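# Flip the grey finned box onto its fins

## Task

Flip the grey finned box over in place so it rests flat on its fins with its feet pointing upward.

## Robot and tools

Robot: two arms. left_arm carries a left hand and right_arm a right hand; the left hand is a mirror of the right. In the scene frame the origin sits at table-top height, midway between the nominal arm bases, with +z up, +x out over the table, and left_arm on the +y side. The calibrated bases are left_arm at (-0.035, +0.328, 0) m and right_arm at (+0.011, -0.245, 0) m, each almost unrotated. A camera stand is fixed behind the arms. Loose objects may occasionally get nudged by something.

execute_actions(actions, cameras). actions is a list of actions. Each action is a list of up to 15 rows, one per 1/30 s control step; if there are fewer, the last row repeats to fill 15 steps (0.5 s). Every row is a single list of 48 numbers covering both arms, each in [-1, 1], even when one arm stays idle. Order: left arm dx, dy, dz, rx, ry, rz; then 16 left-hand hinge goals; left current_limit, speed; then the same 24 numbers for the right arm.

Arm numbers are offsets, not poses. They are measured from that arm's Hand target as it was when the action began, in that arm's own base axes. Every row in an action counts from that same start, so the last row sets where the action ends. Repeating an offset in a later action moves the arm further. Scale: 1.0 equals 0.6 m for dx, dy, dz and 180 degrees for rx, ry, rz. The last three form one rotation vector, applied about the Hand target's position. If the translation vector is longer than 1.0 it gets shortened. Each step, the commanded orientation is clipped to within 40 degrees of the measured one. The hand often stops short of its target, and the right arm's elbow sags under load. An all-zero action asks for the same target again; if the hand still rests short, send the remaining gap as a new offset. Very small moves may not begin. To end a push against something, command the target back past where the hand point is.

Hand numbers, per hand in this exact order: index_mcp, index_abd, index_pip, index_dip, thumb_cmc, thumb_axl, thumb_mcp, thumb_ipl, middle_mcp, middle_abd, middle_pip, middle_dip, ring_mcp, ring_abd, ring_pip, ring_dip, current_limit, speed. The first 16 are absolute goal angles scaled between each hinge's stops, not offsets. Values at which a joint is straight: _mcp -0.75, _abd 0.00, _pip -0.58, _dip -0.70, thumb_cmc -0.71, thumb_axl -0.68, thumb_mcp -0.23, thumb_ipl -0.17. Toward +1, the finger joints curl toward the palm, _abd spreads away from the thumb, and thumb_cmc brings the thumb round in front of the palm. Zero is a real goal. To keep a hand unchanged, resend its hand_goal, hand_current_limit and hand_speed. current_limit maps -1 to 0 mA and +1 to 550 mA; speed maps (speed+1)/2 to a fraction of 8.5 rad/s. They start at +0.4 and -0.6 and persist until rewritten.

Hand point axes (right hand): +z runs along the straight fingers, +y points out of the palm face (the palm lies at y = -0.062 m), and +x points across the palm away from the thumb (on the left hand +x points toward the thumb). Straight fingertips reach about 0.12 m past the hand point. A rigid mast near the wrist on the palm side can strike objects.

Gripping: a finger pushes only while its goal lies beyond the object's surface. Each motor that stays at 495 mA or above for 5 s shuts down for 10 s, so avoid long hard squeezes. If an arm stops, new hand numbers are dropped while the old ones keep acting. Closing one hand on the other's fingers counts as a collision between the arms.

Results, in each arm's base frame: end_effector_position (m) and end_effector_quat_wxyz, plus Hand target (the start point for that arm's next offsets), joint positions, velocities (can read within noise), torques, and some per-step positions. Per-motor hand lists: hand_goal, hand_measured, hand_current_ma and hand_state, where the state is moving, goal, blocked or overload. Reported poses may be a few cm off. Images come back only when actions is empty or cameras names them: cam_head_left, cam_head_right, cam_high (each 672x504), or ["all"]. An unknown name makes the call invalid.

zoom_image(camera, region): region is [x0, y0, x1, y1] in pixels of that camera's latest image, origin at the top-left, at most 504 by 504. Only cameras in the newest images can be zoomed.

finished_scene(scene=1) ends the episode and cannot be undone. The box must stay fins-down and feet-up with no robot contact.

Avoid: dropping or releasing moving objects, slamming, hard pushes into fixed or heavy things, and anything falling or left off the table. Also avoid arm-to-arm contact and overheated motors: an MOTOR HOT warning comes at 85 °C, and at 100 °C the arm goes limp for 30 to 60 s. Straining toward unreachable poses or holding loads at long reach builds heat, and the scene keeps running while you think.

Each tool is called by a JSON object that holds its "api" and its "payload".

## Session

{"api": "execute_actions", "payload": {"actions": [], "cameras": ["all"]}}

Scene clock: 0.00 s.
left_arm: end_effector_position=(+0.3654, -0.2771, +0.2954) hand_goal=(-0.754, +0.000, -0.576, -0.696, -0.714, -0.678, -0.226, -0.168, -0.754, +0.000, -0.576, -0.696, -0.754, +0.000, -0.576, -0.696) hand_measured=(-0.754, +0.000, -0.576, -0.696, -0.714, -0.678, -0.226, -0.168, -0.754, +0.000, -0.576, -0.696, -0.754, +0.000, -0.576, -0.696) hand_current_ma=(+0, +0, +0, +0, +0, +0, +0, +0, +0, +0, +0, +0, +0, +0, +0, +0) hand_state=(goal, goal, goal, goal, goal, goal, goal, goal, goal, goal, goal, goal, goal, goal, goal, goal) hand_current_limit=0.40 hand_speed=-0.60 end_effector_quat_wxyz=(+0.119, +0.842, +0.313, +0.422) | right_arm: end_effector_position=(+0.6081, -0.1041, +0.2176) hand_goal=(-0.754, +0.000, -0.576, -0.696, -0.714, -0.678, -0.226, -0.168, -0.754, +0.000, -0.576, -0.696, -0.754, +0.000, -0.576, -0.696) hand_measured=(-0.754, +0.000, -0.576, -0.696, -0.714, -0.678, -0.226, -0.168, -0.754, +0.000, -0.576, -0.696, -0.754, +0.000, -0.576, -0.696) hand_current_ma=(+0, +0, +0, +0, +0, +0, +0, +0, +0, +0, +0, +0, +0, +0, +0, +0) hand_state=(goal, goal, goal, goal, goal, goal, goal, goal, goal, goal, goal, goal, goal, goal, goal, goal) hand_current_limit=0.40 hand_speed=-0.60 end_effector_quat_wxyz=(+0.057, +0.653, -0.023, +0.755)
Joint positions: left_arm=[-0.912 1.023 0.811 -0.746 -0.721 0.185] | right_arm=[0.003 1.685 0.788 1.045 0.113 1.514]
Joint velocities: within noise
Joint torques (N m): no reading
Motor temperatures (°C): left_arm=[32 29 29 28 29 29] | right_arm=[29 29 30 31 27 26]
Heat: left arm: hottest waist 32 °C; right arm: hottest wrist pitch 31 °C.
Hand target: left_arm +0.3681, -0.2809, +0.3055; +0.128, +0.839, +0.315, +0.425 | right_arm +0.6139, -0.1041, +0.2309; +0.057, +0.641, -0.024, +0.765

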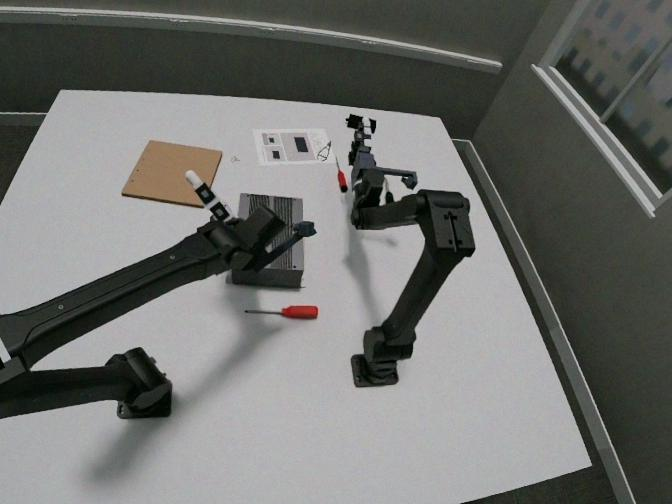

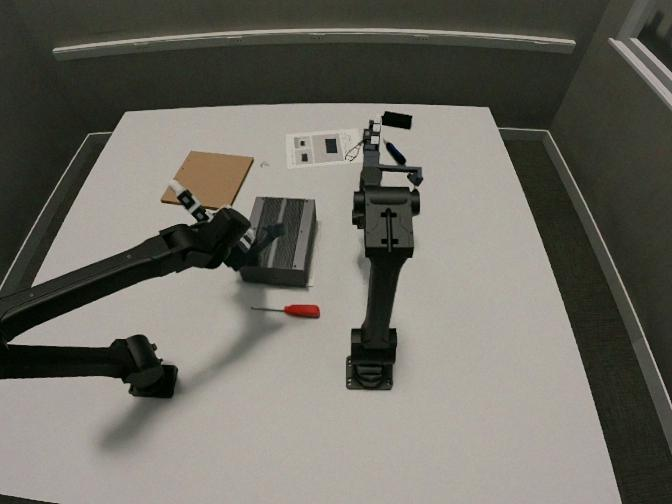

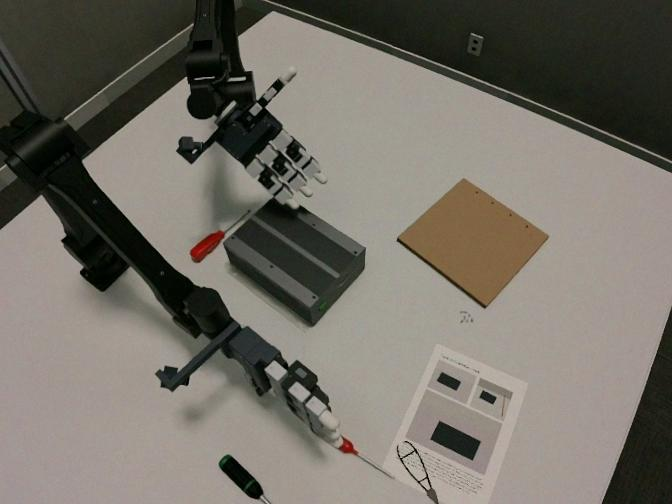

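{"api": "zoom_image", "payload": {"camera": "cam_high", "region": [160, 160, 420, 360]}}

{"api": "zoom_image", "payload": {"camera": "cam_head_left", "region": [180, 150, 380, 330]}}

{"api": "zoom_image", "payload": {"camera": "cam_head_right", "region": [180, 150, 380, 330]}}

Scaled by 1.938.

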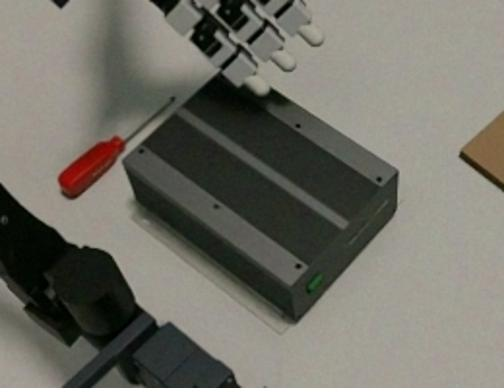

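Scaled by 2.520.

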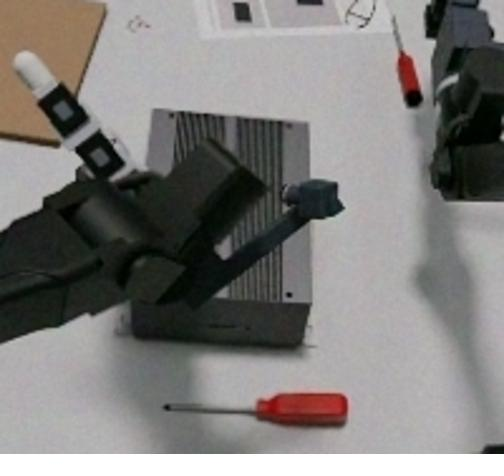

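Scaled by 2.520.

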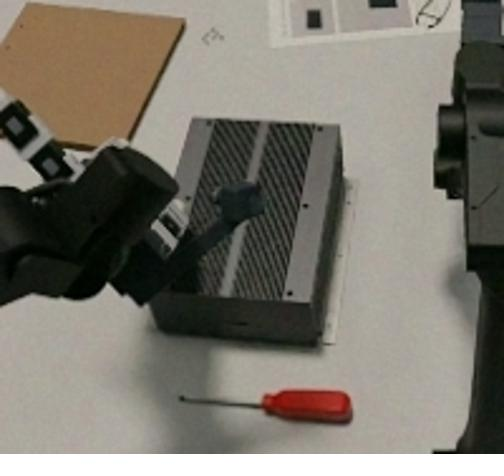

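{"api": "zoom_image", "payload": {"camera": "cam_high", "region": [215, 240, 325, 340]}}

{"api": "zoom_image", "payload": {"camera": "cam_head_right", "region": [230, 190, 330, 300]}}

{"api": "zoom_image", "payload": {"camera": "cam_high", "region": [210, 190, 380, 330]}}

Scaled by 4.582.

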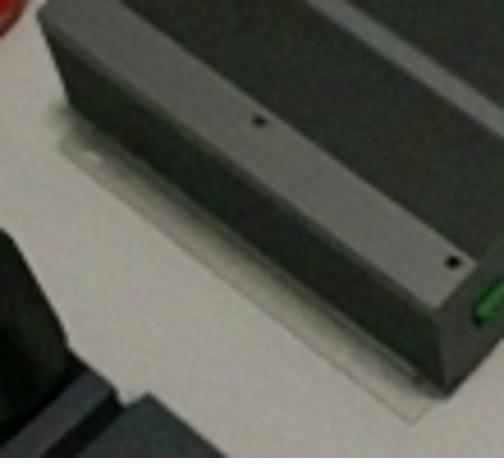

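Scaled by 4.582.

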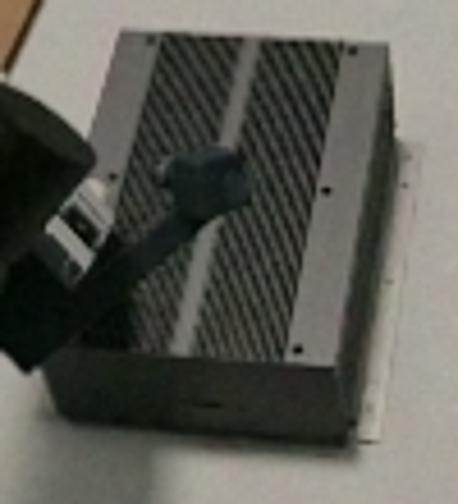

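Scaled by 2.965.

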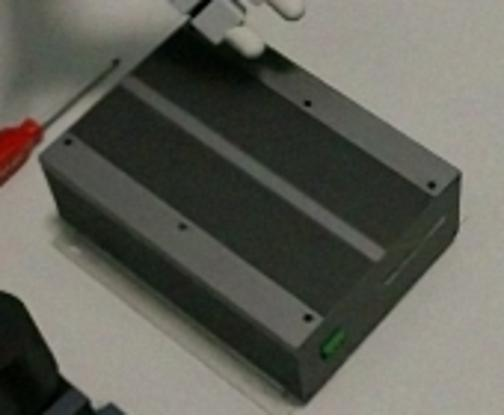

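{"api": "execute_actions", "payload": {"actions": [[[-0.028,0.109,0.01,0.037,0.011,-0.0395,-0.754,0,-0.576,-0.696,-0.714,-0.678,-0.226,-0.168,-0.754,0,-0.576,-0.696,-0.754,0,-0.576,-0.696,0.4,-0.6,-0.05,0,0.03,0,0,0,-0.754,0,-0.576,-0.696,-0.714,-0.678,-0.226,-0.168,-0.754,0,-0.576,-0.696,-0.754,0,-0.576,-0.696,0.4,-0.6]],[[-0.028,0.109,0.0,0.037,0.011,-0.0395,-0.754,0,-0.576,-0.696,-0.714,-0.678,-0.226,-0.168,-0.754,0,-0.576,-0.696,-0.754,0,-0.576,-0.696,0.4,-0.6,-0.05,0,0.03,0,0,0,-0.754,0,-0.576,-0.696,-0.714,-0.678,-0.226,-0.168,-0.754,0,-0.576,-0.696,-0.754,0,-0.576,-0.696,0.4,-0.6]],[[-0.028,0.109,0.0,0.037,0.011,-0.0395,-0.754,0,-0.576,-0.696,-0.714,-0.678,-0.226,-0.168,-0.754,0,-0.576,-0.696,-0.754,0,-0.576,-0.696,0.4,-0.6,-0.05,0,0.0,0,0,0,-0.754,0,-0.576,-0.696,-0.714,-0.678,-0.226,-0.168,-0.754,0,-0.576,-0.696,-0.754,0,-0.576,-0.696,0.4,-0.6]],[[-0.028,0.109,0.0,0.037,0.011,-0.0395,-0.754,0,-0.576,-0.696,-0.714,-0.678,-0.226,-0.168,-0.754,0,-0.576,-0.696,-0.754,0,-0.576,-0.696,0.4,-0.6,-0.05,0,0.0,0,0,0,-0.754,0,-0.576,-0.696,-0.714,-0.678,-0.226,-0.168,-0.754,0,-0.576,-0.696,-0.754,0,-0.576,-0.696,0.4,-0.6]]], "cameras": ["all"]}}

Scene clock: 28.10 s.
left_arm: end_effector_position=(+0.2987, -0.0219, +0.2896) hand_goal=(-0.754, +0.000, -0.576, -0.696, -0.714, -0.678, -0.226, -0.168, -0.754, +0.000, -0.576, -0.696, -0.754, +0.000, -0.576, -0.696) hand_measured=(-0.754, +0.002, -0.576, -0.696, -0.716, -0.678, -0.224, -0.168, -0.754, +0.002, -0.576, -0.696, -0.754, +0.002, -0.576, -0.696) hand_current_ma=(+0, +2, -1, +0, -1, +1, +3, +0, +0, +2, -1, +0, +0, +2, -1, +0) hand_state=(goal, goal, goal, goal, goal, goal, goal, goal, goal, goal, goal, goal, goal, goal, goal, goal) hand_current_limit=0.40 hand_speed=-0.60 end_effector_quat_wxyz=(+0.016, +0.928, +0.016, +0.371) | right_arm: end_effector_position=(+0.4984, -0.1044, +0.2695) hand_goal=(-0.754, +0.000, -0.576, -0.696, -0.714, -0.678, -0.226, -0.168, -0.754, +0.000, -0.576, -0.696, -0.754, +0.000, -0.576, -0.696) hand_measured=(-0.754, -0.002, -0.576, -0.696, -0.714, -0.678, -0.226, -0.168, -0.754, -0.002, -0.576, -0.696, -0.754, -0.002, -0.576, -0.696) hand_current_ma=(+3, -6, -2, +0, -1, +2, +1, +1, +3, -6, -2, +0, +3, -6, -2, +0) hand_state=(goal, goal, goal, goal, goal, goal, goal, goal, goal, goal, goal, goal, goal, goal, goal, goal) hand_current_limit=0.40 hand_speed=-0.60 end_effector_quat_wxyz=(+0.057, +0.637, -0.025, +0.768)
Joint positions: left_arm=[0.388 0.597 0.734 -0.991 0.281 1.819] | right_arm=[0.003 1.319 0.529 0.98 0.113 1.514]
Joint torques (N m): left_arm=[0.85 -1.44 11.82 1.5 0.53 0] | right_arm=[0.38 -9.52 6.27 1.96 0 -0.05]
Motor temperatures (°C): left_arm=[32 29 36 28 29 28] | right_arm=[29 31 33 32 27 26]
Heat: left arm: hottest elbow 36 °C; right arm: hottest elbow 33 °C.
Hand target: left_arm +0.3010, -0.0193, +0.3115; +0.011, +0.924, +0.004, +0.383 | right_arm +0.4939, -0.1041, +0.2669; +0.057, +0.641, -0.024, +0.765
Off the commanded pose: left_arm 0.022 m, 2 deg | right_arm 0.005 m, 1 deg.
Step readings (end_effector_position of left_arm | right_arm):
0: (+0.3654, -0.2771, +0.2954) | (+0.6081, -0.1041, +0.2176)
1: (+0.3653, -0.2772, +0.2954) | (+0.6081, -0.1041, +0.2176)
2: (+0.3653, -0.2762, +0.2951) | (+0.6079, -0.1041, +0.2185)
4: (+0.3621, -0.2678, +0.2945) | (+0.6055, -0.1041, +0.2217)
8: (+0.3566, -0.2290, +0.3096) | (+0.5940, -0.1041, +0.2372)
15: (+0.3509, -0.2146, +0.3260) | (+0.5885, -0.1041, +0.2564)
16: (+0.3505, -0.2151, +0.3238) | (+0.5883, -0.1041, +0.2557)
17: (+0.3503, -0.2136, +0.3205) | (+0.5870, -0.1041, +0.2540)
19: (+0.3471, -0.2028, +0.3113) | (+0.5802, -0.1041, +0.2507)
23: (+0.3419, -0.1625, +0.3103) | (+0.5632, -0.1042, +0.2544)
30: (+0.3346, -0.1494, +0.3194) | (+0.5576, -0.1042, +0.2715)
31: (+0.3342, -0.1495, +0.3186) | (+0.5575, -0.1042, +0.2712)
32: (+0.3337, -0.1479, +0.3172) | (+0.5562, -0.1042, +0.2701)
34: (+0.3317, -0.1362, +0.3120) | (+0.5498, -0.1042, +0.2661)
38: (+0.3272, -0.0976, +0.3145) | (+0.5330, -0.1043, +0.2615)
45: (+0.3190, -0.0853, +0.3149) | (+0.5285, -0.1043, +0.2683)
46: (+0.3185, -0.0851, +0.3137) | (+0.5283, -0.1043, +0.2683)
47: (+0.3172, -0.0828, +0.3119) | (+0.5270, -0.1043, +0.2678)
49: (+0.3138, -0.0690, +0.3061) | (+0.5202, -0.1043, +0.2657)
53: (+0.3082, -0.0314, +0.2970) | (+0.5028, -0.1044, +0.2641)
60: (+0.3017, -0.0210, +0.2962) | (+0.4983, -0.1044, +0.2700)

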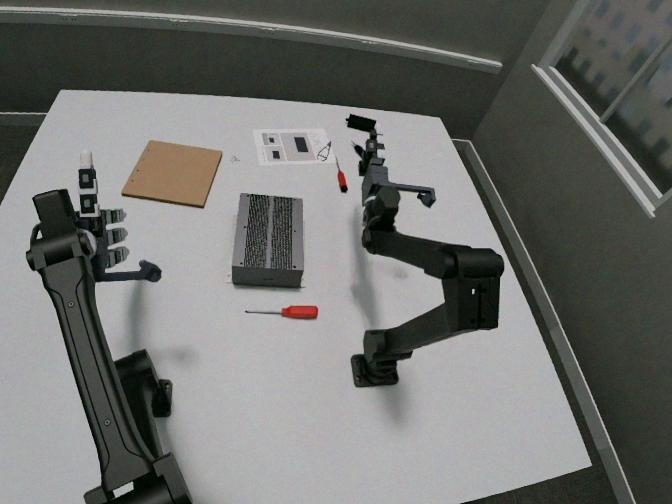

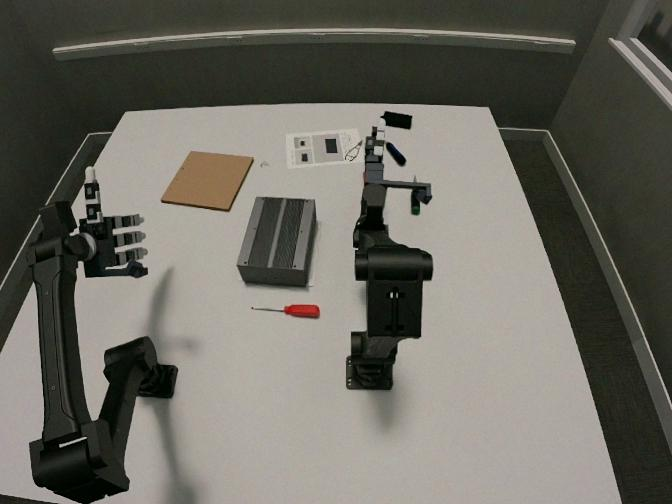

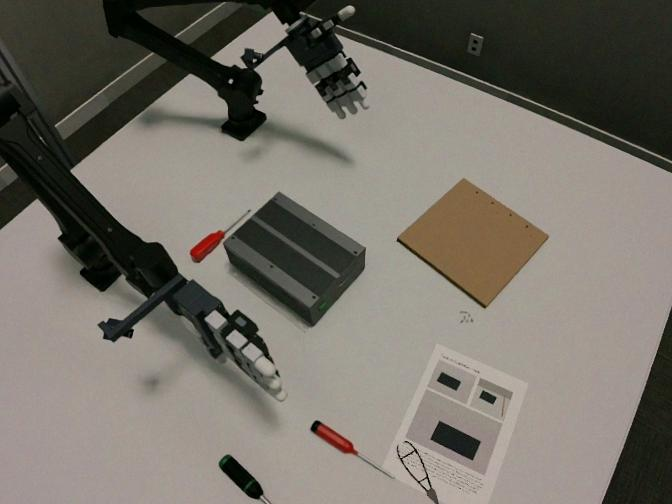

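{"api": "zoom_image", "payload": {"camera": "cam_head_left", "region": [210, 180, 330, 330]}}

{"api": "zoom_image", "payload": {"camera": "cam_head_right", "region": [225, 180, 335, 330]}}

{"api": "zoom_image", "payload": {"camera": "cam_high", "region": [180, 180, 380, 335]}}

Scaled by 3.360.

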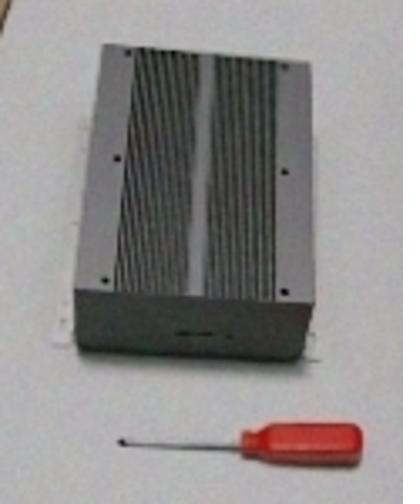

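Scaled by 3.360.

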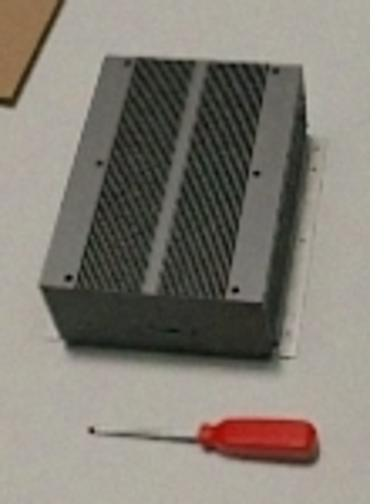

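Scaled by 2.520.

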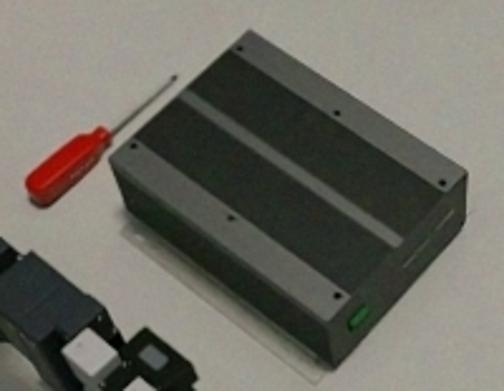

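{"api": "execute_actions", "payload": {"actions": [[[0.0347,-0.0197,-0.02,-0.0983,0.0218,-0.0218,-1,0,-1,-1,-0.714,-0.678,-0.226,-0.168,-1,0,-1,-1,-1,0,-1,-1,0.4,-0.6,-0.0547,0.028,-0.009,-0.094,-0.037,0.0496,-1,0,-1,-1,-0.714,-0.678,-0.226,-0.168,-1,0,-1,-1,-1,0,-1,-1,0.4,-0.6]],[[0.0347,-0.0197,-0.02,-0.0983,0.0218,-0.0218,-1,0,-1,-1,-0.714,-0.678,-0.226,-0.168,-1,0,-1,-1,-1,0,-1,-1,0.4,-0.6,-0.0547,0.028,-0.009,-0.094,-0.037,0.0496,-1,0,-1,-1,-0.714,-0.678,-0.226,-0.168,-1,0,-1,-1,-1,0,-1,-1,0.4,-0.6]],[[0.0347,-0.0197,-0.02,-0.0983,0.0218,-0.0218,-1,0,-1,-1,-0.714,-0.678,-0.226,-0.168,-1,0,-1,-1,-1,0,-1,-1,0.4,-0.6,-0.0547,0.028,-0.009,-0.094,-0.037,0.0496,-1,0,-1,-1,-0.714,-0.678,-0.226,-0.168,-1,0,-1,-1,-1,0,-1,-1,0.4,-0.6]],[[0.0347,-0.0197,-0.02,-0.0983,0.0218,-0.0218,-1,0,-1,-1,-0.714,-0.678,-0.226,-0.168,-1,0,-1,-1,-1,0,-1,-1,0.4,-0.6,-0.0547,0.028,-0.009,-0.094,-0.037,0.0496,-1,0,-1,-1,-0.714,-0.678,-0.226,-0.168,-1,0,-1,-1,-1,0,-1,-1,0.4,-0.6]],[[0.0347,-0.0197,-0.02,-0.0983,0.0218,-0.0218,-1,0,-1,-1,-0.714,-0.678,-0.226,-0.168,-1,0,-1,-1,-1,0,-1,-1,0.4,-0.6,-0.0547,0.028,-0.009,-0.094,-0.037,0.0496,-1,0,-1,-1,-0.714,-0.678,-0.226,-0.168,-1,0,-1,-1,-1,0,-1,-1,0.4,-0.6]]], "cameras": ["all"]}}

Scene clock: 44.00 s.
left_arm: end_effector_position=(+0.3812, -0.0644, +0.2620) hand_goal=(-1.000, +0.000, -1.000, -1.000, -0.714, -0.678, -0.226, -0.168, -1.000, +0.000, -1.000, -1.000, -1.000, +0.000, -1.000, -1.000) hand_measured=(-1.000, +0.002, -0.998, -0.998, -0.722, -0.678, -0.224, -0.168, -1.000, +0.002, -0.998, -0.998, -1.000, +0.002, -0.998, -0.996) hand_current_ma=(+0, +2, +2, +4, -14, +1, +3, +0, +0, +2, +3, +4, +0, +2, +2, +5) hand_state=(goal, goal, goal, goal, goal, goal, goal, goal, goal, goal, goal, goal, goal, goal, goal, goal) hand_current_limit=0.40 hand_speed=-0.60 end_effector_quat_wxyz=(+0.584, +0.786, +0.095, +0.182) | right_arm: end_effector_position=(+0.3260, -0.0146, +0.2353) hand_goal=(-1.000, +0.000, -1.000, -1.000, -0.714, -0.678, -0.226, -0.168, -1.000, +0.000, -1.000, -1.000, -1.000, +0.000, -1.000, -1.000) hand_measured=(-1.000, -0.002, -0.998, -0.998, -0.722, -0.678, -0.226, -0.168, -1.000, -0.002, -1.000, -0.998, -1.000, -0.002, -0.998, -0.998) hand_current_ma=(+0, -6, +3, +7, -26, +2, +0, +1, +0, -6, +3, +9, +0, -6, +3, +8) hand_state=(goal, goal, goal, goal, goal, goal, goal, goal, goal, goal, goal, goal, goal, goal, goal, goal) hand_current_limit=0.40 hand_speed=-0.60 end_effector_quat_wxyz=(+0.199, +0.229, +0.668, +0.680)
Joint positions: left_arm=[0.345 1.291 0.673 -0.661 1.304 1.452] | right_arm=[-0.602 1.574 0.226 1.548 -1.557 0.246]
Joint torques (N m): left_arm=[0.09 -9.29 6.61 0.66 1.4 0.14] | right_arm=[-0.21 -5.07 4.25 2.14 0.1 -0.1]
Heat: left arm: hottest elbow 40 °C; right arm: hottest elbow 34 °C.
Hand target: left_arm +0.3803, -0.0649, +0.2610; +0.583, +0.786, +0.093, +0.182 (last step not sent: back at the drive's target) | right_arm +0.3299, -0.0201, +0.2400; +0.183, +0.184, +0.683, +0.683
Off the commanded pose: left_arm 0.030 m, 19 deg | right_arm 0.008 m, 6 deg.
joint sent to its limit (right arm) — joint 4 (wrist pitch), upper limit; joint 5 (wrist yaw), lower limit. The joint targets are off in orientation, not in position.
Step readings (end_effector_position of left_arm | right_arm):
0: (+0.2986, -0.0219, +0.2895) | (+0.4984, -0.1044, +0.2695)
1: (+0.2985, -0.0229, +0.2902) | (+0.4985, -0.1038, +0.2691)
2: (+0.2983, -0.0275, +0.2925) | (+0.4982, -0.1004, +0.2691)
4: (+0.2997, -0.0360, +0.2995) | (+0.4921, -0.0912, +0.2692)
8: (+0.3107, -0.0346, +0.2918) | (+0.4701, -0.0778, +0.2576)
15: (+0.3177, -0.0333, +0.2838) | (+0.4637, -0.0838, +0.2601)
16: (+0.3175, -0.0342, +0.2850) | (+0.4638, -0.0832, +0.2605)
17: (+0.3170, -0.0376, +0.2894) | (+0.4631, -0.0793, +0.2625)
19: (+0.3184, -0.0452, +0.2972) | (+0.4561, -0.0697, +0.2660)
23: (+0.3303, -0.0457, +0.2908) | (+0.4366, -0.0623, +0.2560)
30: (+0.3397, -0.0428, +0.2842) | (+0.4319, -0.0683, +0.2518)
31: (+0.3398, -0.0431, +0.2856) | (+0.4316, -0.0672, +0.2528)
32: (+0.3395, -0.0452, +0.2901) | (+0.4307, -0.0619, +0.2541)
34: (+0.3414, -0.0494, +0.2995) | (+0.4244, -0.0523, +0.2523)
38: (+0.3530, -0.0515, +0.2862) | (+0.4059, -0.0482, +0.2419)
45: (+0.3595, -0.0530, +0.2717) | (+0.3972, -0.0515, +0.2450)
46: (+0.3599, -0.0531, +0.2734) | (+0.3964, -0.0501, +0.2452)
47: (+0.3595, -0.0547, +0.2787) | (+0.3934, -0.0443, +0.2454)
49: (+0.3611, -0.0570, +0.2871) | (+0.3844, -0.0353, +0.2450)
53: (+0.3732, -0.0622, +0.2726) | (+0.3687, -0.0345, +0.2409)
60: (+0.3803, -0.0649, +0.2610) | (+0.3582, -0.0320, +0.2354)
61: (+0.3811, -0.0645, +0.2616) | (+0.3571, -0.0306, +0.2353) HELD (not all sent) left_arm
62: (+0.3814, -0.0643, +0.2620) | (+0.3532, -0.0260, +0.2354) HELD (not all sent) left_arm
64: (+0.3813, -0.0643, +0.2623) | (+0.3435, -0.0197, +0.2340) HELD (not all sent) left_arm
68: (+0.3813, -0.0643, +0.2622) | (+0.3318, -0.0186, +0.2301) HELD (not all sent) left_arm
75: (+0.3812, -0.0644, +0.2620) | (+0.3280, -0.0161, +0.2342) HELD (not all sent) left_arm
HELD (not all sent) left_arm: steps 61 to 75.
pose unreachable (left arm): on one or more control steps of this call, first in action 4 (counted from 0), this arm could not follow its commanded pose, so it was not sent that pose on those steps. It may still have moved: this result reports where it is.
cause: moving toward the commanded pose would bring two parts of the arm too close to each other (joints 4 (wrist pitch) to 6 (wrist roll) lie between them).

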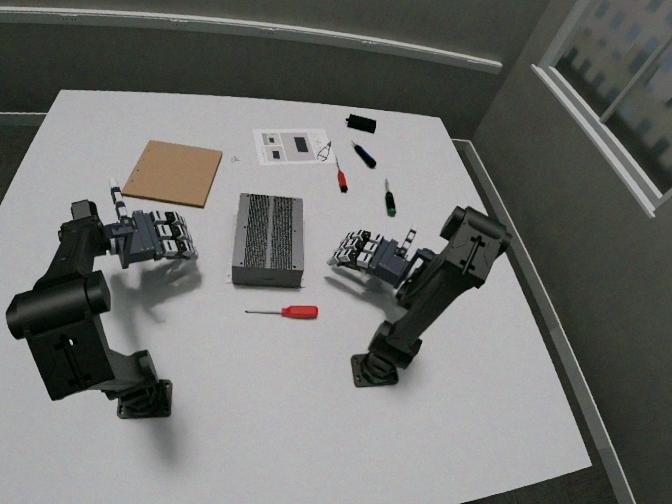

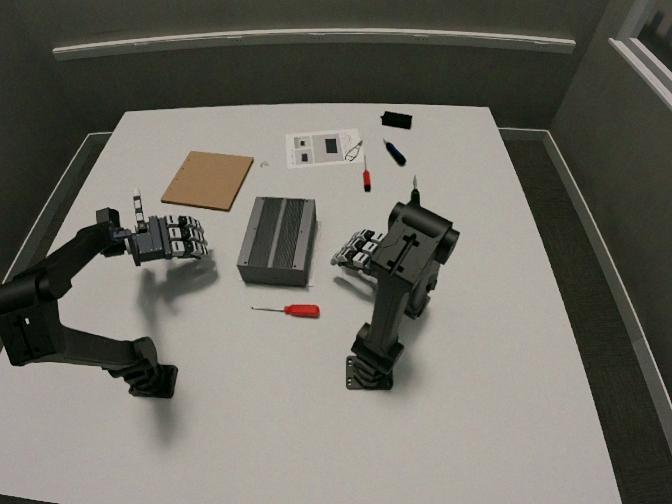

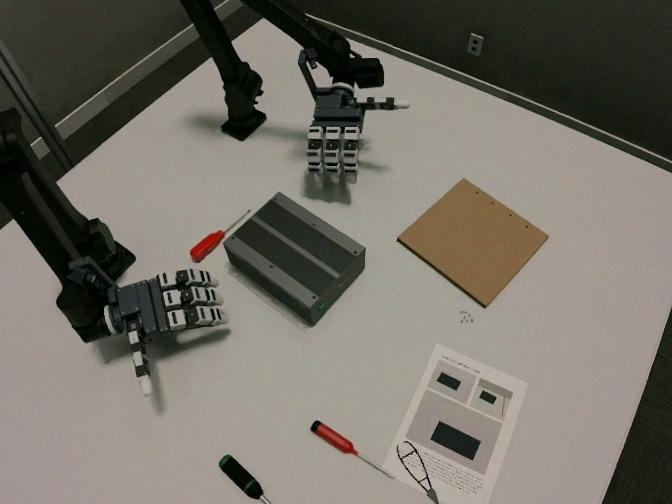

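{"api": "execute_actions", "payload": {"actions": [[[0.058,0.054,0.0,-0.0498,-0.015,0.1575,-1,0,-1,-1,-0.714,-0.678,-0.226,-0.168,-1,0,-1,-1,-1,0,-1,-1,0.4,-0.6,0,0,0,0,0,0,-1,0,-1,-1,-0.714,-0.678,-0.226,-0.168,-1,0,-1,-1,-1,0,-1,-1,0.4,-0.6]],[[0.058,0.054,0.0,-0.0498,-0.015,0.1575,-1,0,-1,-1,-0.714,-0.678,-0.226,-0.168,-1,0,-1,-1,-1,0,-1,-1,0.4,-0.6,0,0,0,0,0,0,-1,0,-1,-1,-0.714,-0.678,-0.226,-0.168,-1,0,-1,-1,-1,0,-1,-1,0.4,-0.6]]], "cameras": []}}

Scene clock: 47.47 s.
left_arm: end_effector_position=(+0.4415, +0.0036, +0.2651) hand_goal=(-1.000, +0.000, -1.000, -1.000, -0.714, -0.678, -0.226, -0.168, -1.000, +0.000, -1.000, -1.000, -1.000, +0.000, -1.000, -1.000) hand_measured=(-1.000, +0.002, -0.998, -0.998, -0.722, -0.678, -0.224, -0.168, -1.000, +0.002, -0.998, -0.998, -1.000, +0.002, -0.998, -0.996) hand_current_ma=(+0, +2, +2, +3, -14, +1, +3, +0, +0, +2, +2, +4, +0, +2, +2, +4) hand_state=(goal, goal, goal, goal, goal, goal, goal, goal, goal, goal, goal, goal, goal, goal, goal, goal) hand_current_limit=0.40 hand_speed=-0.60 end_effector_quat_wxyz=(+0.520, +0.601, +0.441, +0.417) | right_arm: end_effector_position=(+0.3256, -0.0143, +0.2355) hand_goal=(-1.000, +0.000, -1.000, -1.000, -0.714, -0.678, -0.226, -0.168, -1.000, +0.000, -1.000, -1.000, -1.000, +0.000, -1.000, -1.000) hand_measured=(-1.000, -0.002, -0.998, -0.998, -0.722, -0.678, -0.226, -0.168, -1.000, -0.002, -1.000, -0.998, -1.000, -0.002, -0.998, -0.998) hand_current_ma=(+0, -6, +3, +7, -26, +2, +0, +1, +0, -6, +3, +9, +0, -6, +3, +8) hand_state=(goal, goal, goal, goal, goal, goal, goal, goal, goal, goal, goal, goal, goal, goal, goal, goal) hand_current_limit=0.40 hand_speed=-0.60 end_effector_quat_wxyz=(+0.201, +0.228, +0.668, +0.679)
Joint positions: left_arm=[0.125 1.214 0.309 0.784 0.385 0.089] | right_arm=[-0.602 1.574 0.226 1.548 -1.557 0.241]
Joint torques (N m): left_arm=[-1.14 -6.42 6.05 3.25 -0.06 -0.12] | right_arm=[1.03 -4.54 4.19 2.06 0.2 -0.05]
Heat: left arm: hottest elbow 39 °C; right arm: hottest elbow 34 °C.
Hand target: left_arm +0.4499, +0.0000, +0.2609; +0.541, +0.542, +0.454, +0.455 | right_arm +0.3299, -0.0201, +0.2400; +0.183, +0.184, +0.683, +0.683
Off the commanded pose: left_arm 0.010 m, 9 deg | right_arm 0.008 m, 6 deg.
joint sent to its limit (right arm) — joint 5 (wrist yaw), lower limit. The joint targets are off in orientation, not in position.
Step readings (end_effector_position of left_arm | right_arm):
0: (+0.3812, -0.0644, +0.2620) | (+0.3259, -0.0145, +0.2354)
1: (+0.3813, -0.0643, +0.2621) | (+0.3259, -0.0145, +0.2354)
2: (+0.3830, -0.0631, +0.2618) | (+0.3259, -0.0145, +0.2354)
4: (+0.3889, -0.0581, +0.2609) | (+0.3259, -0.0145, +0.2354)
8: (+0.4024, -0.0421, +0.2603) | (+0.3258, -0.0144, +0.2354)
15: (+0.4079, -0.0328, +0.2609) | (+0.3257, -0.0144, +0.2354)
16: (+0.4085, -0.0317, +0.2607) | (+0.3257, -0.0143, +0.2355)
17: (+0.4121, -0.0282, +0.2591) | (+0.3257, -0.0143, +0.2355)
19: (+0.4220, -0.0187, +0.2569) | (+0.3257, -0.0143, +0.2355)
23: (+0.4384, +0.0042, +0.2611) | (+0.3256, -0.0143, +0.2355)
30: (+0.4393, +0.0019, +0.2677) | (+0.3256, -0.0143, +0.2355)
No camera images: "cameras" was empty.

{"api": "execute_actions", "payload": {"actions": [[[-0.025,-0.0433,-0.006,0,0,-0.1111,-1,0,-1,-1,-0.714,-0.678,-0.226,-0.168,-1,0,-1,-1,-1,0,-1,-1,0.4,-0.6,0,0,0,0,0,0,-1,0,-1,-1,-0.714,-0.678,-0.226,-0.168,-1,0,-1,-1,-1,0,-1,-1,0.4,-0.6]],[[-0.025,-0.0433,-0.006,0,0,-0.1111,-1,0,-1,-1,-0.714,-0.678,-0.226,-0.168,-1,0,-1,-1,-1,0,-1,-1,0.4,-0.6,0,0,0,0,0,0,-1,0,-1,-1,-0.714,-0.678,-0.226,-0.168,-1,0,-1,-1,-1,0,-1,-1,0.4,-0.6]],[[-0.025,-0.0433,-0.006,0,0,-0.1111,-1,0,-1,-1,-0.714,-0.678,-0.226,-0.168,-1,0,-1,-1,-1,0,-1,-1,0.4,-0.6,0,0,0,0,0,0,-1,0,-1,-1,-0.714,-0.678,-0.226,-0.168,-1,0,-1,-1,-1,0,-1,-1,0.4,-0.6]]], "cameras": ["all"]}}

Scene clock: 49.80 s.
left_arm: end_effector_position=(+0.3965, -0.0806, +0.2477) hand_goal=(-1.000, +0.000, -1.000, -1.000, -0.714, -0.678, -0.226, -0.168, -1.000, +0.000, -1.000, -1.000, -1.000, +0.000, -1.000, -1.000) hand_measured=(-1.000, +0.000, -1.000, -0.998, -0.722, -0.678, -0.226, -0.168, -1.000, +0.000, -0.998, -0.998, -1.000, +0.000, -0.998, -0.998) hand_current_ma=(+0, +0, +1, +3, -15, +1, +0, +0, +0, +0, +2, +4, +0, +0, +1, +4) hand_state=(goal, goal, goal, goal, goal, goal, goal, goal, goal, goal, goal, goal, goal, goal, goal, goal) hand_current_limit=0.40 hand_speed=-0.60 end_effector_quat_wxyz=(+0.695, +0.697, +0.124, +0.121) | right_arm: end_effector_position=(+0.3256, -0.0143, +0.2355) hand_goal=(-1.000, +0.000, -1.000, -1.000, -0.714, -0.678, -0.226, -0.168, -1.000, +0.000, -1.000, -1.000, -1.000, +0.000, -1.000, -1.000) hand_measured=(-1.000, -0.002, -0.998, -0.998, -0.722, -0.678, -0.226, -0.168, -1.000, -0.002, -1.000, -0.998, -1.000, -0.002, -0.998, -0.998) hand_current_ma=(+0, -6, +3, +7, -26, +2, +0, +1, +0, -6, +3, +9, +0, -6, +3, +8) hand_state=(goal, goal, goal, goal, goal, goal, goal, goal, goal, goal, goal, goal, goal, goal, goal, goal) hand_current_limit=0.40 hand_speed=-0.60 end_effector_quat_wxyz=(+0.201, +0.228, +0.668, +0.679)
Joint positions: left_arm=[0.235 1.558 0.434 1.094 1.457 0.025] | right_arm=[-0.602 1.574 0.226 1.548 -1.557 0.241]
Joint torques (N m): left_arm=[0.32 -9.47 6.12 1.61 0.2 -0.1] | right_arm=[0.67 -4.89 4.38 1.65 0.14 -0.07]
Heat: left arm: hottest elbow 39 °C; right arm: hottest elbow 34 °C.
Hand target: left_arm +0.4049, -0.0779, +0.2501; +0.696, +0.697, +0.122, +0.123 | right_arm +0.3299, -0.0201, +0.2400; +0.183, +0.184, +0.683, +0.683
Off the commanded pose: left_arm 0.009 m, 0 deg | right_arm 0.008 m, 6 deg.
joint sent to its limit (right arm) — joint 5 (wrist yaw), lower limit. The joint targets are off in orientation, not in position.
Step readings (end_effector_position of left_arm | right_arm):
0: (+0.4415, +0.0036, +0.2651) | (+0.3256, -0.0143, +0.2355)
1: (+0.4413, +0.0027, +0.2655) | (+0.3256, -0.0143, +0.2355)
2: (+0.4394, -0.0032, +0.2670) | (+0.3256, -0.0143, +0.2355)
4: (+0.4343, -0.0190, +0.2700) | (+0.3256, -0.0143, +0.2355)
8: (+0.4320, -0.0324, +0.2625) | (+0.3256, -0.0143, +0.2355)
15: (+0.4338, -0.0311, +0.2533) | (+0.3256, -0.0143, +0.2355)
16: (+0.4329, -0.0325, +0.2540) | (+0.3256, -0.0143, +0.2355)
17: (+0.4283, -0.0385, +0.2548) | (+0.3256, -0.0143, +0.2355)
19: (+0.4166, -0.0503, +0.2542) | (+0.3256, -0.0143, +0.2355)
23: (+0.4069, -0.0586, +0.2466) | (+0.3256, -0.0143, +0.2355)
30: (+0.4119, -0.0569, +0.2462) | (+0.3256, -0.0143, +0.2355)
31: (+0.4113, -0.0576, +0.2470) | (+0.3256, -0.0143, +0.2355)
32: (+0.4059, -0.0628, +0.2488) | (+0.3256, -0.0143, +0.2355)
34: (+0.3951, -0.0730, +0.2505) | (+0.3256, -0.0143, +0.2355)
38: (+0.3930, -0.0798, +0.2477) | (+0.3256, -0.0143, +0.2355)
45: (+0.3969, -0.0804, +0.2477) | (+0.3256, -0.0143, +0.2355)

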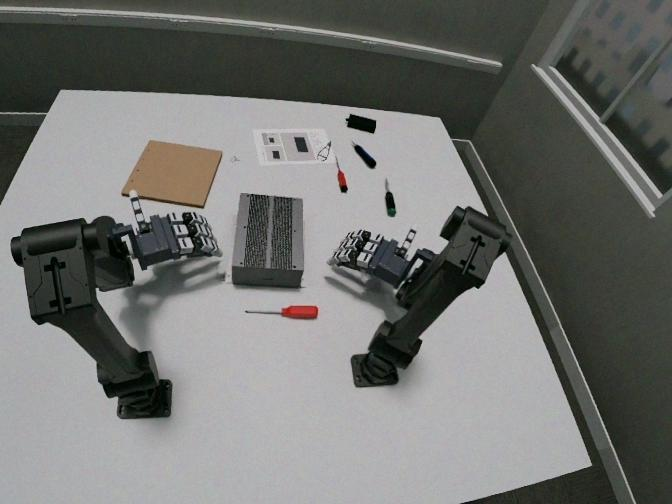

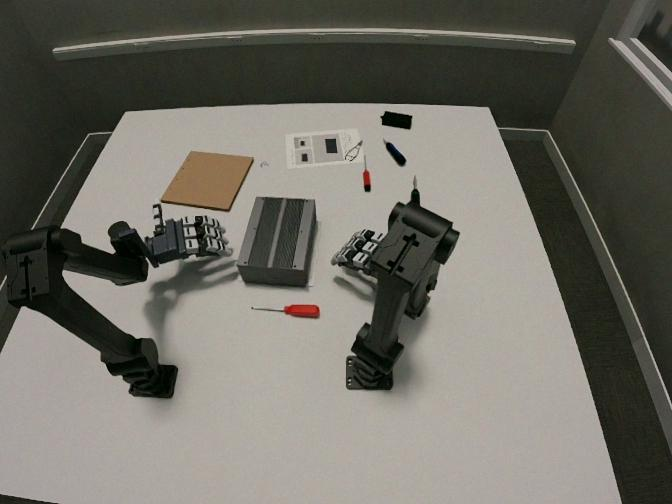

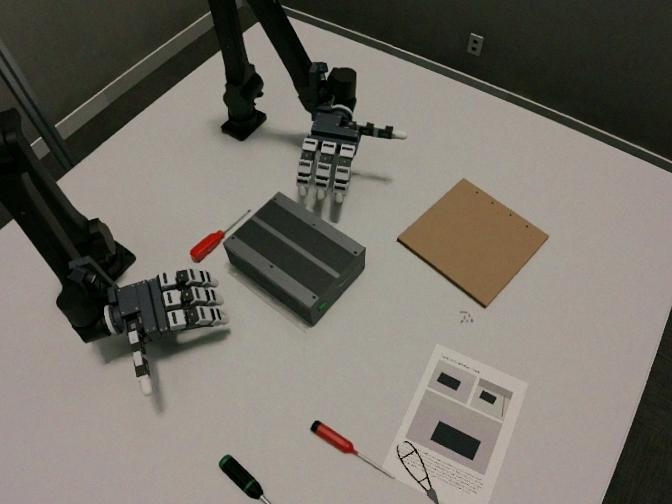

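{"api": "execute_actions", "payload": {"actions": [[[0.04,-0.0275,-0.029,0,0,-0.0222,-1,0,-0.723,-1,-0.714,-0.678,-0.226,-0.168,-1,0,-0.869,-1,-1,0,-1,-1,0.4,-0.6,0,0,0,0,0,0,-1,0,-1,-1,-0.714,-0.678,-0.226,-0.168,-1,0,-1,-1,-1,0,-1,-1,0.4,-0.6]],[[0.04,-0.0275,-0.029,0,0,-0.0222,-1,0,-0.723,-1,-0.714,-0.678,-0.226,-0.168,-1,0,-0.869,-1,-1,0,-1,-1,0.4,-0.6,0,0,0,0,0,0,-1,0,-1,-1,-0.714,-0.678,-0.226,-0.168,-1,0,-1,-1,-1,0,-1,-1,0.4,-0.6]]], "cameras": ["all"]}}

Scene clock: 53.33 s.
left_arm: end_effector_position=(+0.4482, -0.1086, +0.2128) hand_goal=(-1.000, +0.000, -0.724, -1.000, -0.714, -0.678, -0.226, -0.168, -1.000, +0.000, -0.870, -1.000, -1.000, +0.000, -1.000, -1.000) hand_measured=(-1.000, +0.000, -0.730, -0.998, -0.722, -0.678, -0.226, -0.168, -1.000, +0.000, -0.876, -0.998, -1.000, +0.000, -1.000, -0.998) hand_current_ma=(+0, +0, -11, +3, -15, +1, +0, +0, +0, +0, -11, +4, +0, +0, +1, +4) hand_state=(goal, goal, goal, goal, goal, goal, goal, goal, goal, goal, goal, goal, goal, goal, goal, goal) hand_current_limit=0.40 hand_speed=-0.60 end_effector_quat_wxyz=(+0.702, +0.703, +0.088, +0.066) | right_arm: end_effector_position=(+0.3256, -0.0143, +0.2355) hand_goal=(-1.000, +0.000, -1.000, -1.000, -0.714, -0.678, -0.226, -0.168, -1.000, +0.000, -1.000, -1.000, -1.000, +0.000, -1.000, -1.000) hand_measured=(-1.000, -0.002, -0.998, -0.998, -0.722, -0.678, -0.226, -0.168, -1.000, -0.002, -1.000, -0.998, -1.000, -0.002, -0.998, -0.998) hand_current_ma=(+0, -6, +3, +7, -26, +2, +0, +1, +0, -6, +3, +9, +0, -6, +3, +8) hand_state=(goal, goal, goal, goal, goal, goal, goal, goal, goal, goal, goal, goal, goal, goal, goal, goal) hand_current_limit=0.40 hand_speed=-0.60 end_effector_quat_wxyz=(+0.201, +0.228, +0.668, +0.679)
Joint positions: left_arm=[0.145 1.781 0.61 1.098 1.498 0.041] | right_arm=[-0.602 1.574 0.226 1.548 -1.557 0.241]
Joint torques (N m): left_arm=[-0.44 -12.86 5.67 2.24 0.24 0.08] | right_arm=[0.44 -4.54 4.19 1.88 0.1 -0.07]
Heat: left arm: hottest elbow 38 °C; right arm: hottest elbow 34 °C.
Hand target: left_arm +0.4529, -0.1110, +0.2154; +0.703, +0.703, +0.073, +0.074 | right_arm +0.3299, -0.0201, +0.2400; +0.183, +0.184, +0.683, +0.683
Off the commanded pose: left_arm 0.006 m, 2 deg | right_arm 0.008 m, 6 deg.
joint sent to its limit (right arm) — joint 5 (wrist yaw), lower limit. The joint targets are off in orientation, not in position.
Step readings (end_effector_position of left_arm | right_arm):
0: (+0.3965, -0.0806, +0.2477) | (+0.3256, -0.0143, +0.2355)
1: (+0.3966, -0.0806, +0.2478) | (+0.3256, -0.0143, +0.2355)
2: (+0.3973, -0.0809, +0.2476) | (+0.3256, -0.0143, +0.2355)
4: (+0.4032, -0.0831, +0.2445) | (+0.3256, -0.0143, +0.2355)
8: (+0.4200, -0.0885, +0.2332) | (+0.3256, -0.0143, +0.2355)
15: (+0.4234, -0.0921, +0.2280) | (+0.3256, -0.0143, +0.2355)
16: (+0.4235, -0.0923, +0.2284) | (+0.3256, -0.0143, +0.2355)
17: (+0.4238, -0.0937, +0.2284) | (+0.3256, -0.0143, +0.2355)
19: (+0.4293, -0.0971, +0.2271) | (+0.3256, -0.0143, +0.2355)
23: (+0.4452, -0.1046, +0.2178) | (+0.3256, -0.0143, +0.2355)
30: (+0.4477, -0.1087, +0.2121) | (+0.3256, -0.0143, +0.2355)

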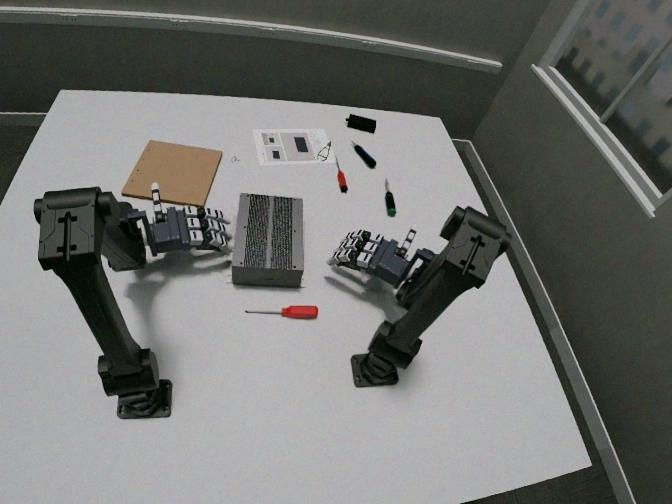

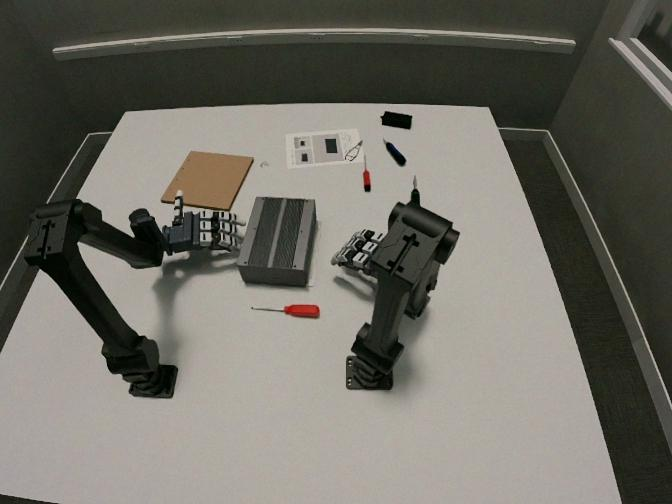

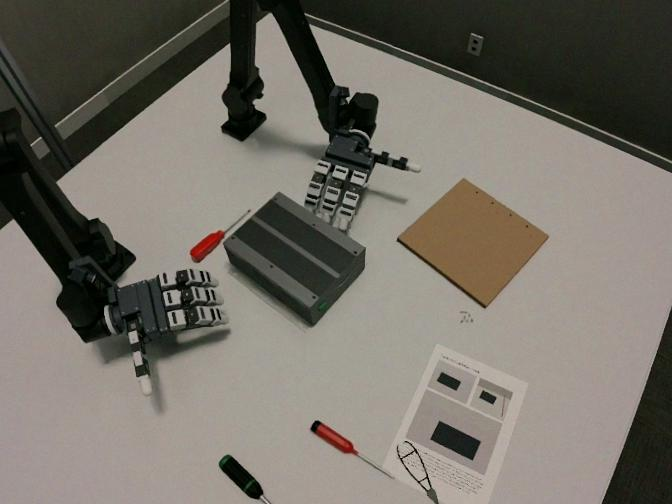

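{"api": "execute_actions", "payload": {"actions": [[[0,-0.025,-0.0167,0,0,0,-1,0,-0.62,-1,-0.714,-0.678,-0.226,-0.168,-1,0,-0.79,-1,-1,0,-1,-1,0.7,-0.6,0,0,0,0,0,0,-1,0,-1,-1,-0.714,-0.678,-0.226,-0.168,-1,0,-1,-1,-1,0,-1,-1,0.4,-0.6]],[[0,-0.0167,0,0,0,0,-1,0,-0.62,-1,-0.714,-0.678,-0.226,-0.168,-1,0,-0.79,-1,-1,0,-1,-1,0.7,-0.6,0,0,0,0,0,0,-1,0,-1,-1,-0.714,-0.678,-0.226,-0.168,-1,0,-1,-1,-1,0,-1,-1,0.4,-0.6]]], "cameras": ["all"]}}

{"api": "zoom_image", "payload": {"camera": "cam_head_left", "region": [150, 170, 320, 310]}}

Scene clock: 55.50 s.
left_arm: end_effector_position=(+0.4488, -0.1247, +0.2103) hand_goal=(-1.000, +0.000, -0.620, -1.000, -0.714, -0.678, -0.226, -0.168, -1.000, +0.000, -0.790, -1.000, -1.000, +0.000, -1.000, -1.000) hand_measured=(-1.000, +0.000, -0.626, -0.998, -0.722, -0.678, -0.226, -0.168, -1.000, +0.000, -0.796, -0.998, -1.000, +0.020, -1.000, -1.000) hand_current_ma=(+0, +0, -12, +3, -15, +1, +0, +0, +0, +0, -12, +4, -1, +39, +0, +0) hand_state=(goal, goal, goal, goal, goal, goal, goal, goal, goal, goal, goal, goal, goal, goal, goal, goal) hand_current_limit=0.70 hand_speed=-0.60 end_effector_quat_wxyz=(+0.701, +0.704, +0.078, +0.079) | right_arm: end_effector_position=(+0.3256, -0.0143, +0.2355) hand_goal=(-1.000, +0.000, -1.000, -1.000, -0.714, -0.678, -0.226, -0.168, -1.000, +0.000, -1.000, -1.000, -1.000, +0.000, -1.000, -1.000) hand_measured=(-1.000, -0.002, -0.998, -0.998, -0.722, -0.678, -0.226, -0.168, -1.000, -0.002, -1.000, -0.998, -1.000, -0.002, -0.998, -0.998) hand_current_ma=(+0, -6, +3, +7, -26, +2, +0, +1, +0, -6, +3, +9, +0, -6, +3, +8) hand_state=(goal, goal, goal, goal, goal, goal, goal, goal, goal, goal, goal, goal, goal, goal, goal, goal) hand_current_limit=0.40 hand_speed=-0.60 end_effector_quat_wxyz=(+0.201, +0.228, +0.668, +0.679)
Joint positions: left_arm=[0.104 1.802 0.611 1.153 1.452 0.04] | right_arm=[-0.602 1.574 0.226 1.548 -1.557 0.241]
Joint torques (N m): left_arm=[-2.73 -12.81 5.03 2.35 -0.43 -0.04] | right_arm=[0.67 -4.72 4.16 1.85 0.12 -0.13]
Heat: left arm: hottest elbow 38 °C; right arm: hottest elbow 34 °C.
Hand target: left_arm +0.4530, -0.1359, +0.2055; +0.703, +0.703, +0.073, +0.074 | right_arm +0.3299, -0.0201, +0.2400; +0.183, +0.184, +0.683, +0.683
Off the commanded pose: left_arm 0.013 m, 1 deg | right_arm 0.008 m, 6 deg.
joint sent to its limit (right arm) — joint 5 (wrist yaw), lower limit. The joint targets are off in orientation, not in position.
Step readings (end_effector_position of left_arm | right_arm):
0: (+0.4482, -0.1086, +0.2128) | (+0.3256, -0.0143, +0.2355)
1: (+0.4482, -0.1086, +0.2128) | (+0.3256, -0.0143, +0.2355)
2: (+0.4484, -0.1095, +0.2129) | (+0.3256, -0.0143, +0.2355)
4: (+0.4497, -0.1120, +0.2122) | (+0.3256, -0.0143, +0.2355)
8: (+0.4492, -0.1196, +0.2086) | (+0.3256, -0.0143, +0.2355)
15: (+0.4485, -0.1204, +0.2092) | (+0.3256, -0.0143, +0.2355)
16: (+0.4484, -0.1204, +0.2093) | (+0.3256, -0.0143, +0.2355)
17: (+0.4485, -0.1203, +0.2094) | (+0.3256, -0.0143, +0.2355)
19: (+0.4488, -0.1205, +0.2097) | (+0.3256, -0.0143, +0.2355)
23: (+0.4491, -0.1216, +0.2098) | (+0.3256, -0.0143, +0.2355)
30: (+0.4487, -0.1248, +0.2103) | (+0.3256, -0.0143, +0.2355)

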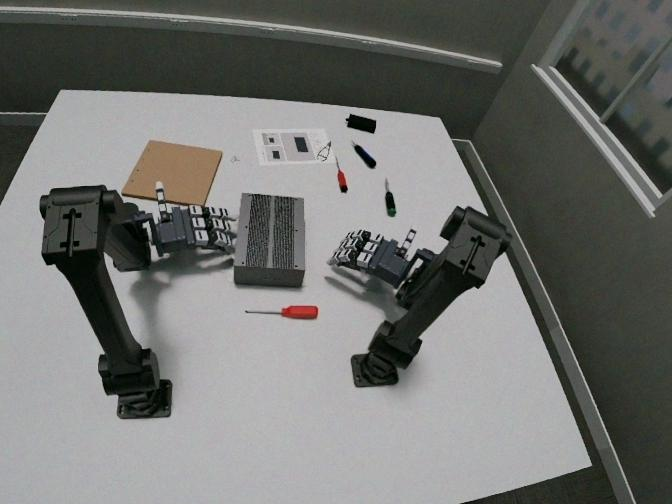

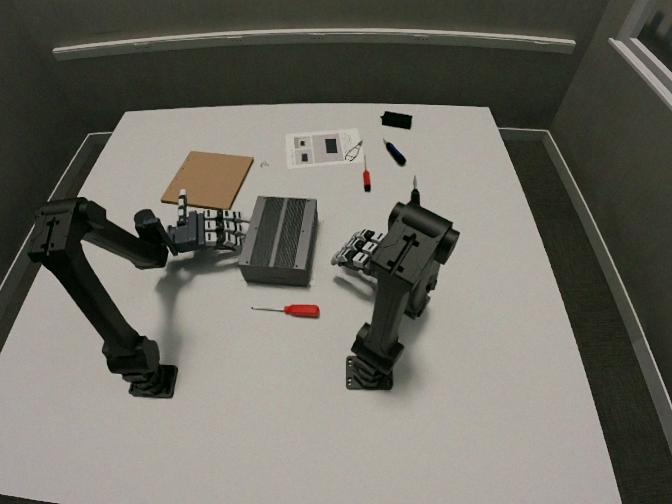

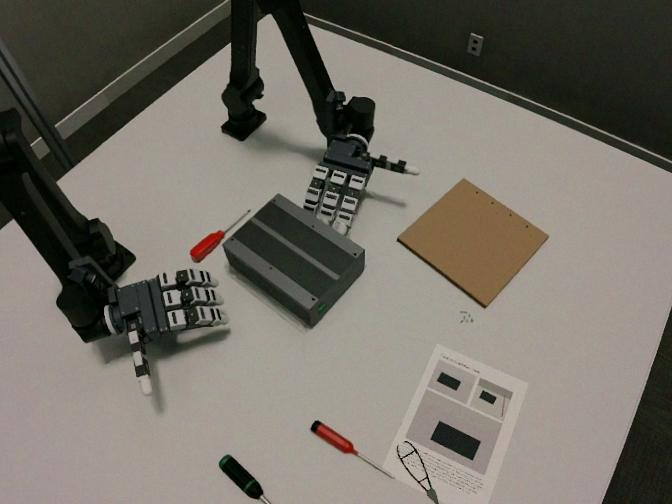

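Scaled by 2.965.

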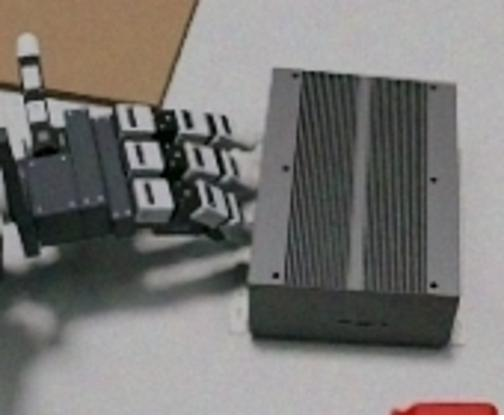

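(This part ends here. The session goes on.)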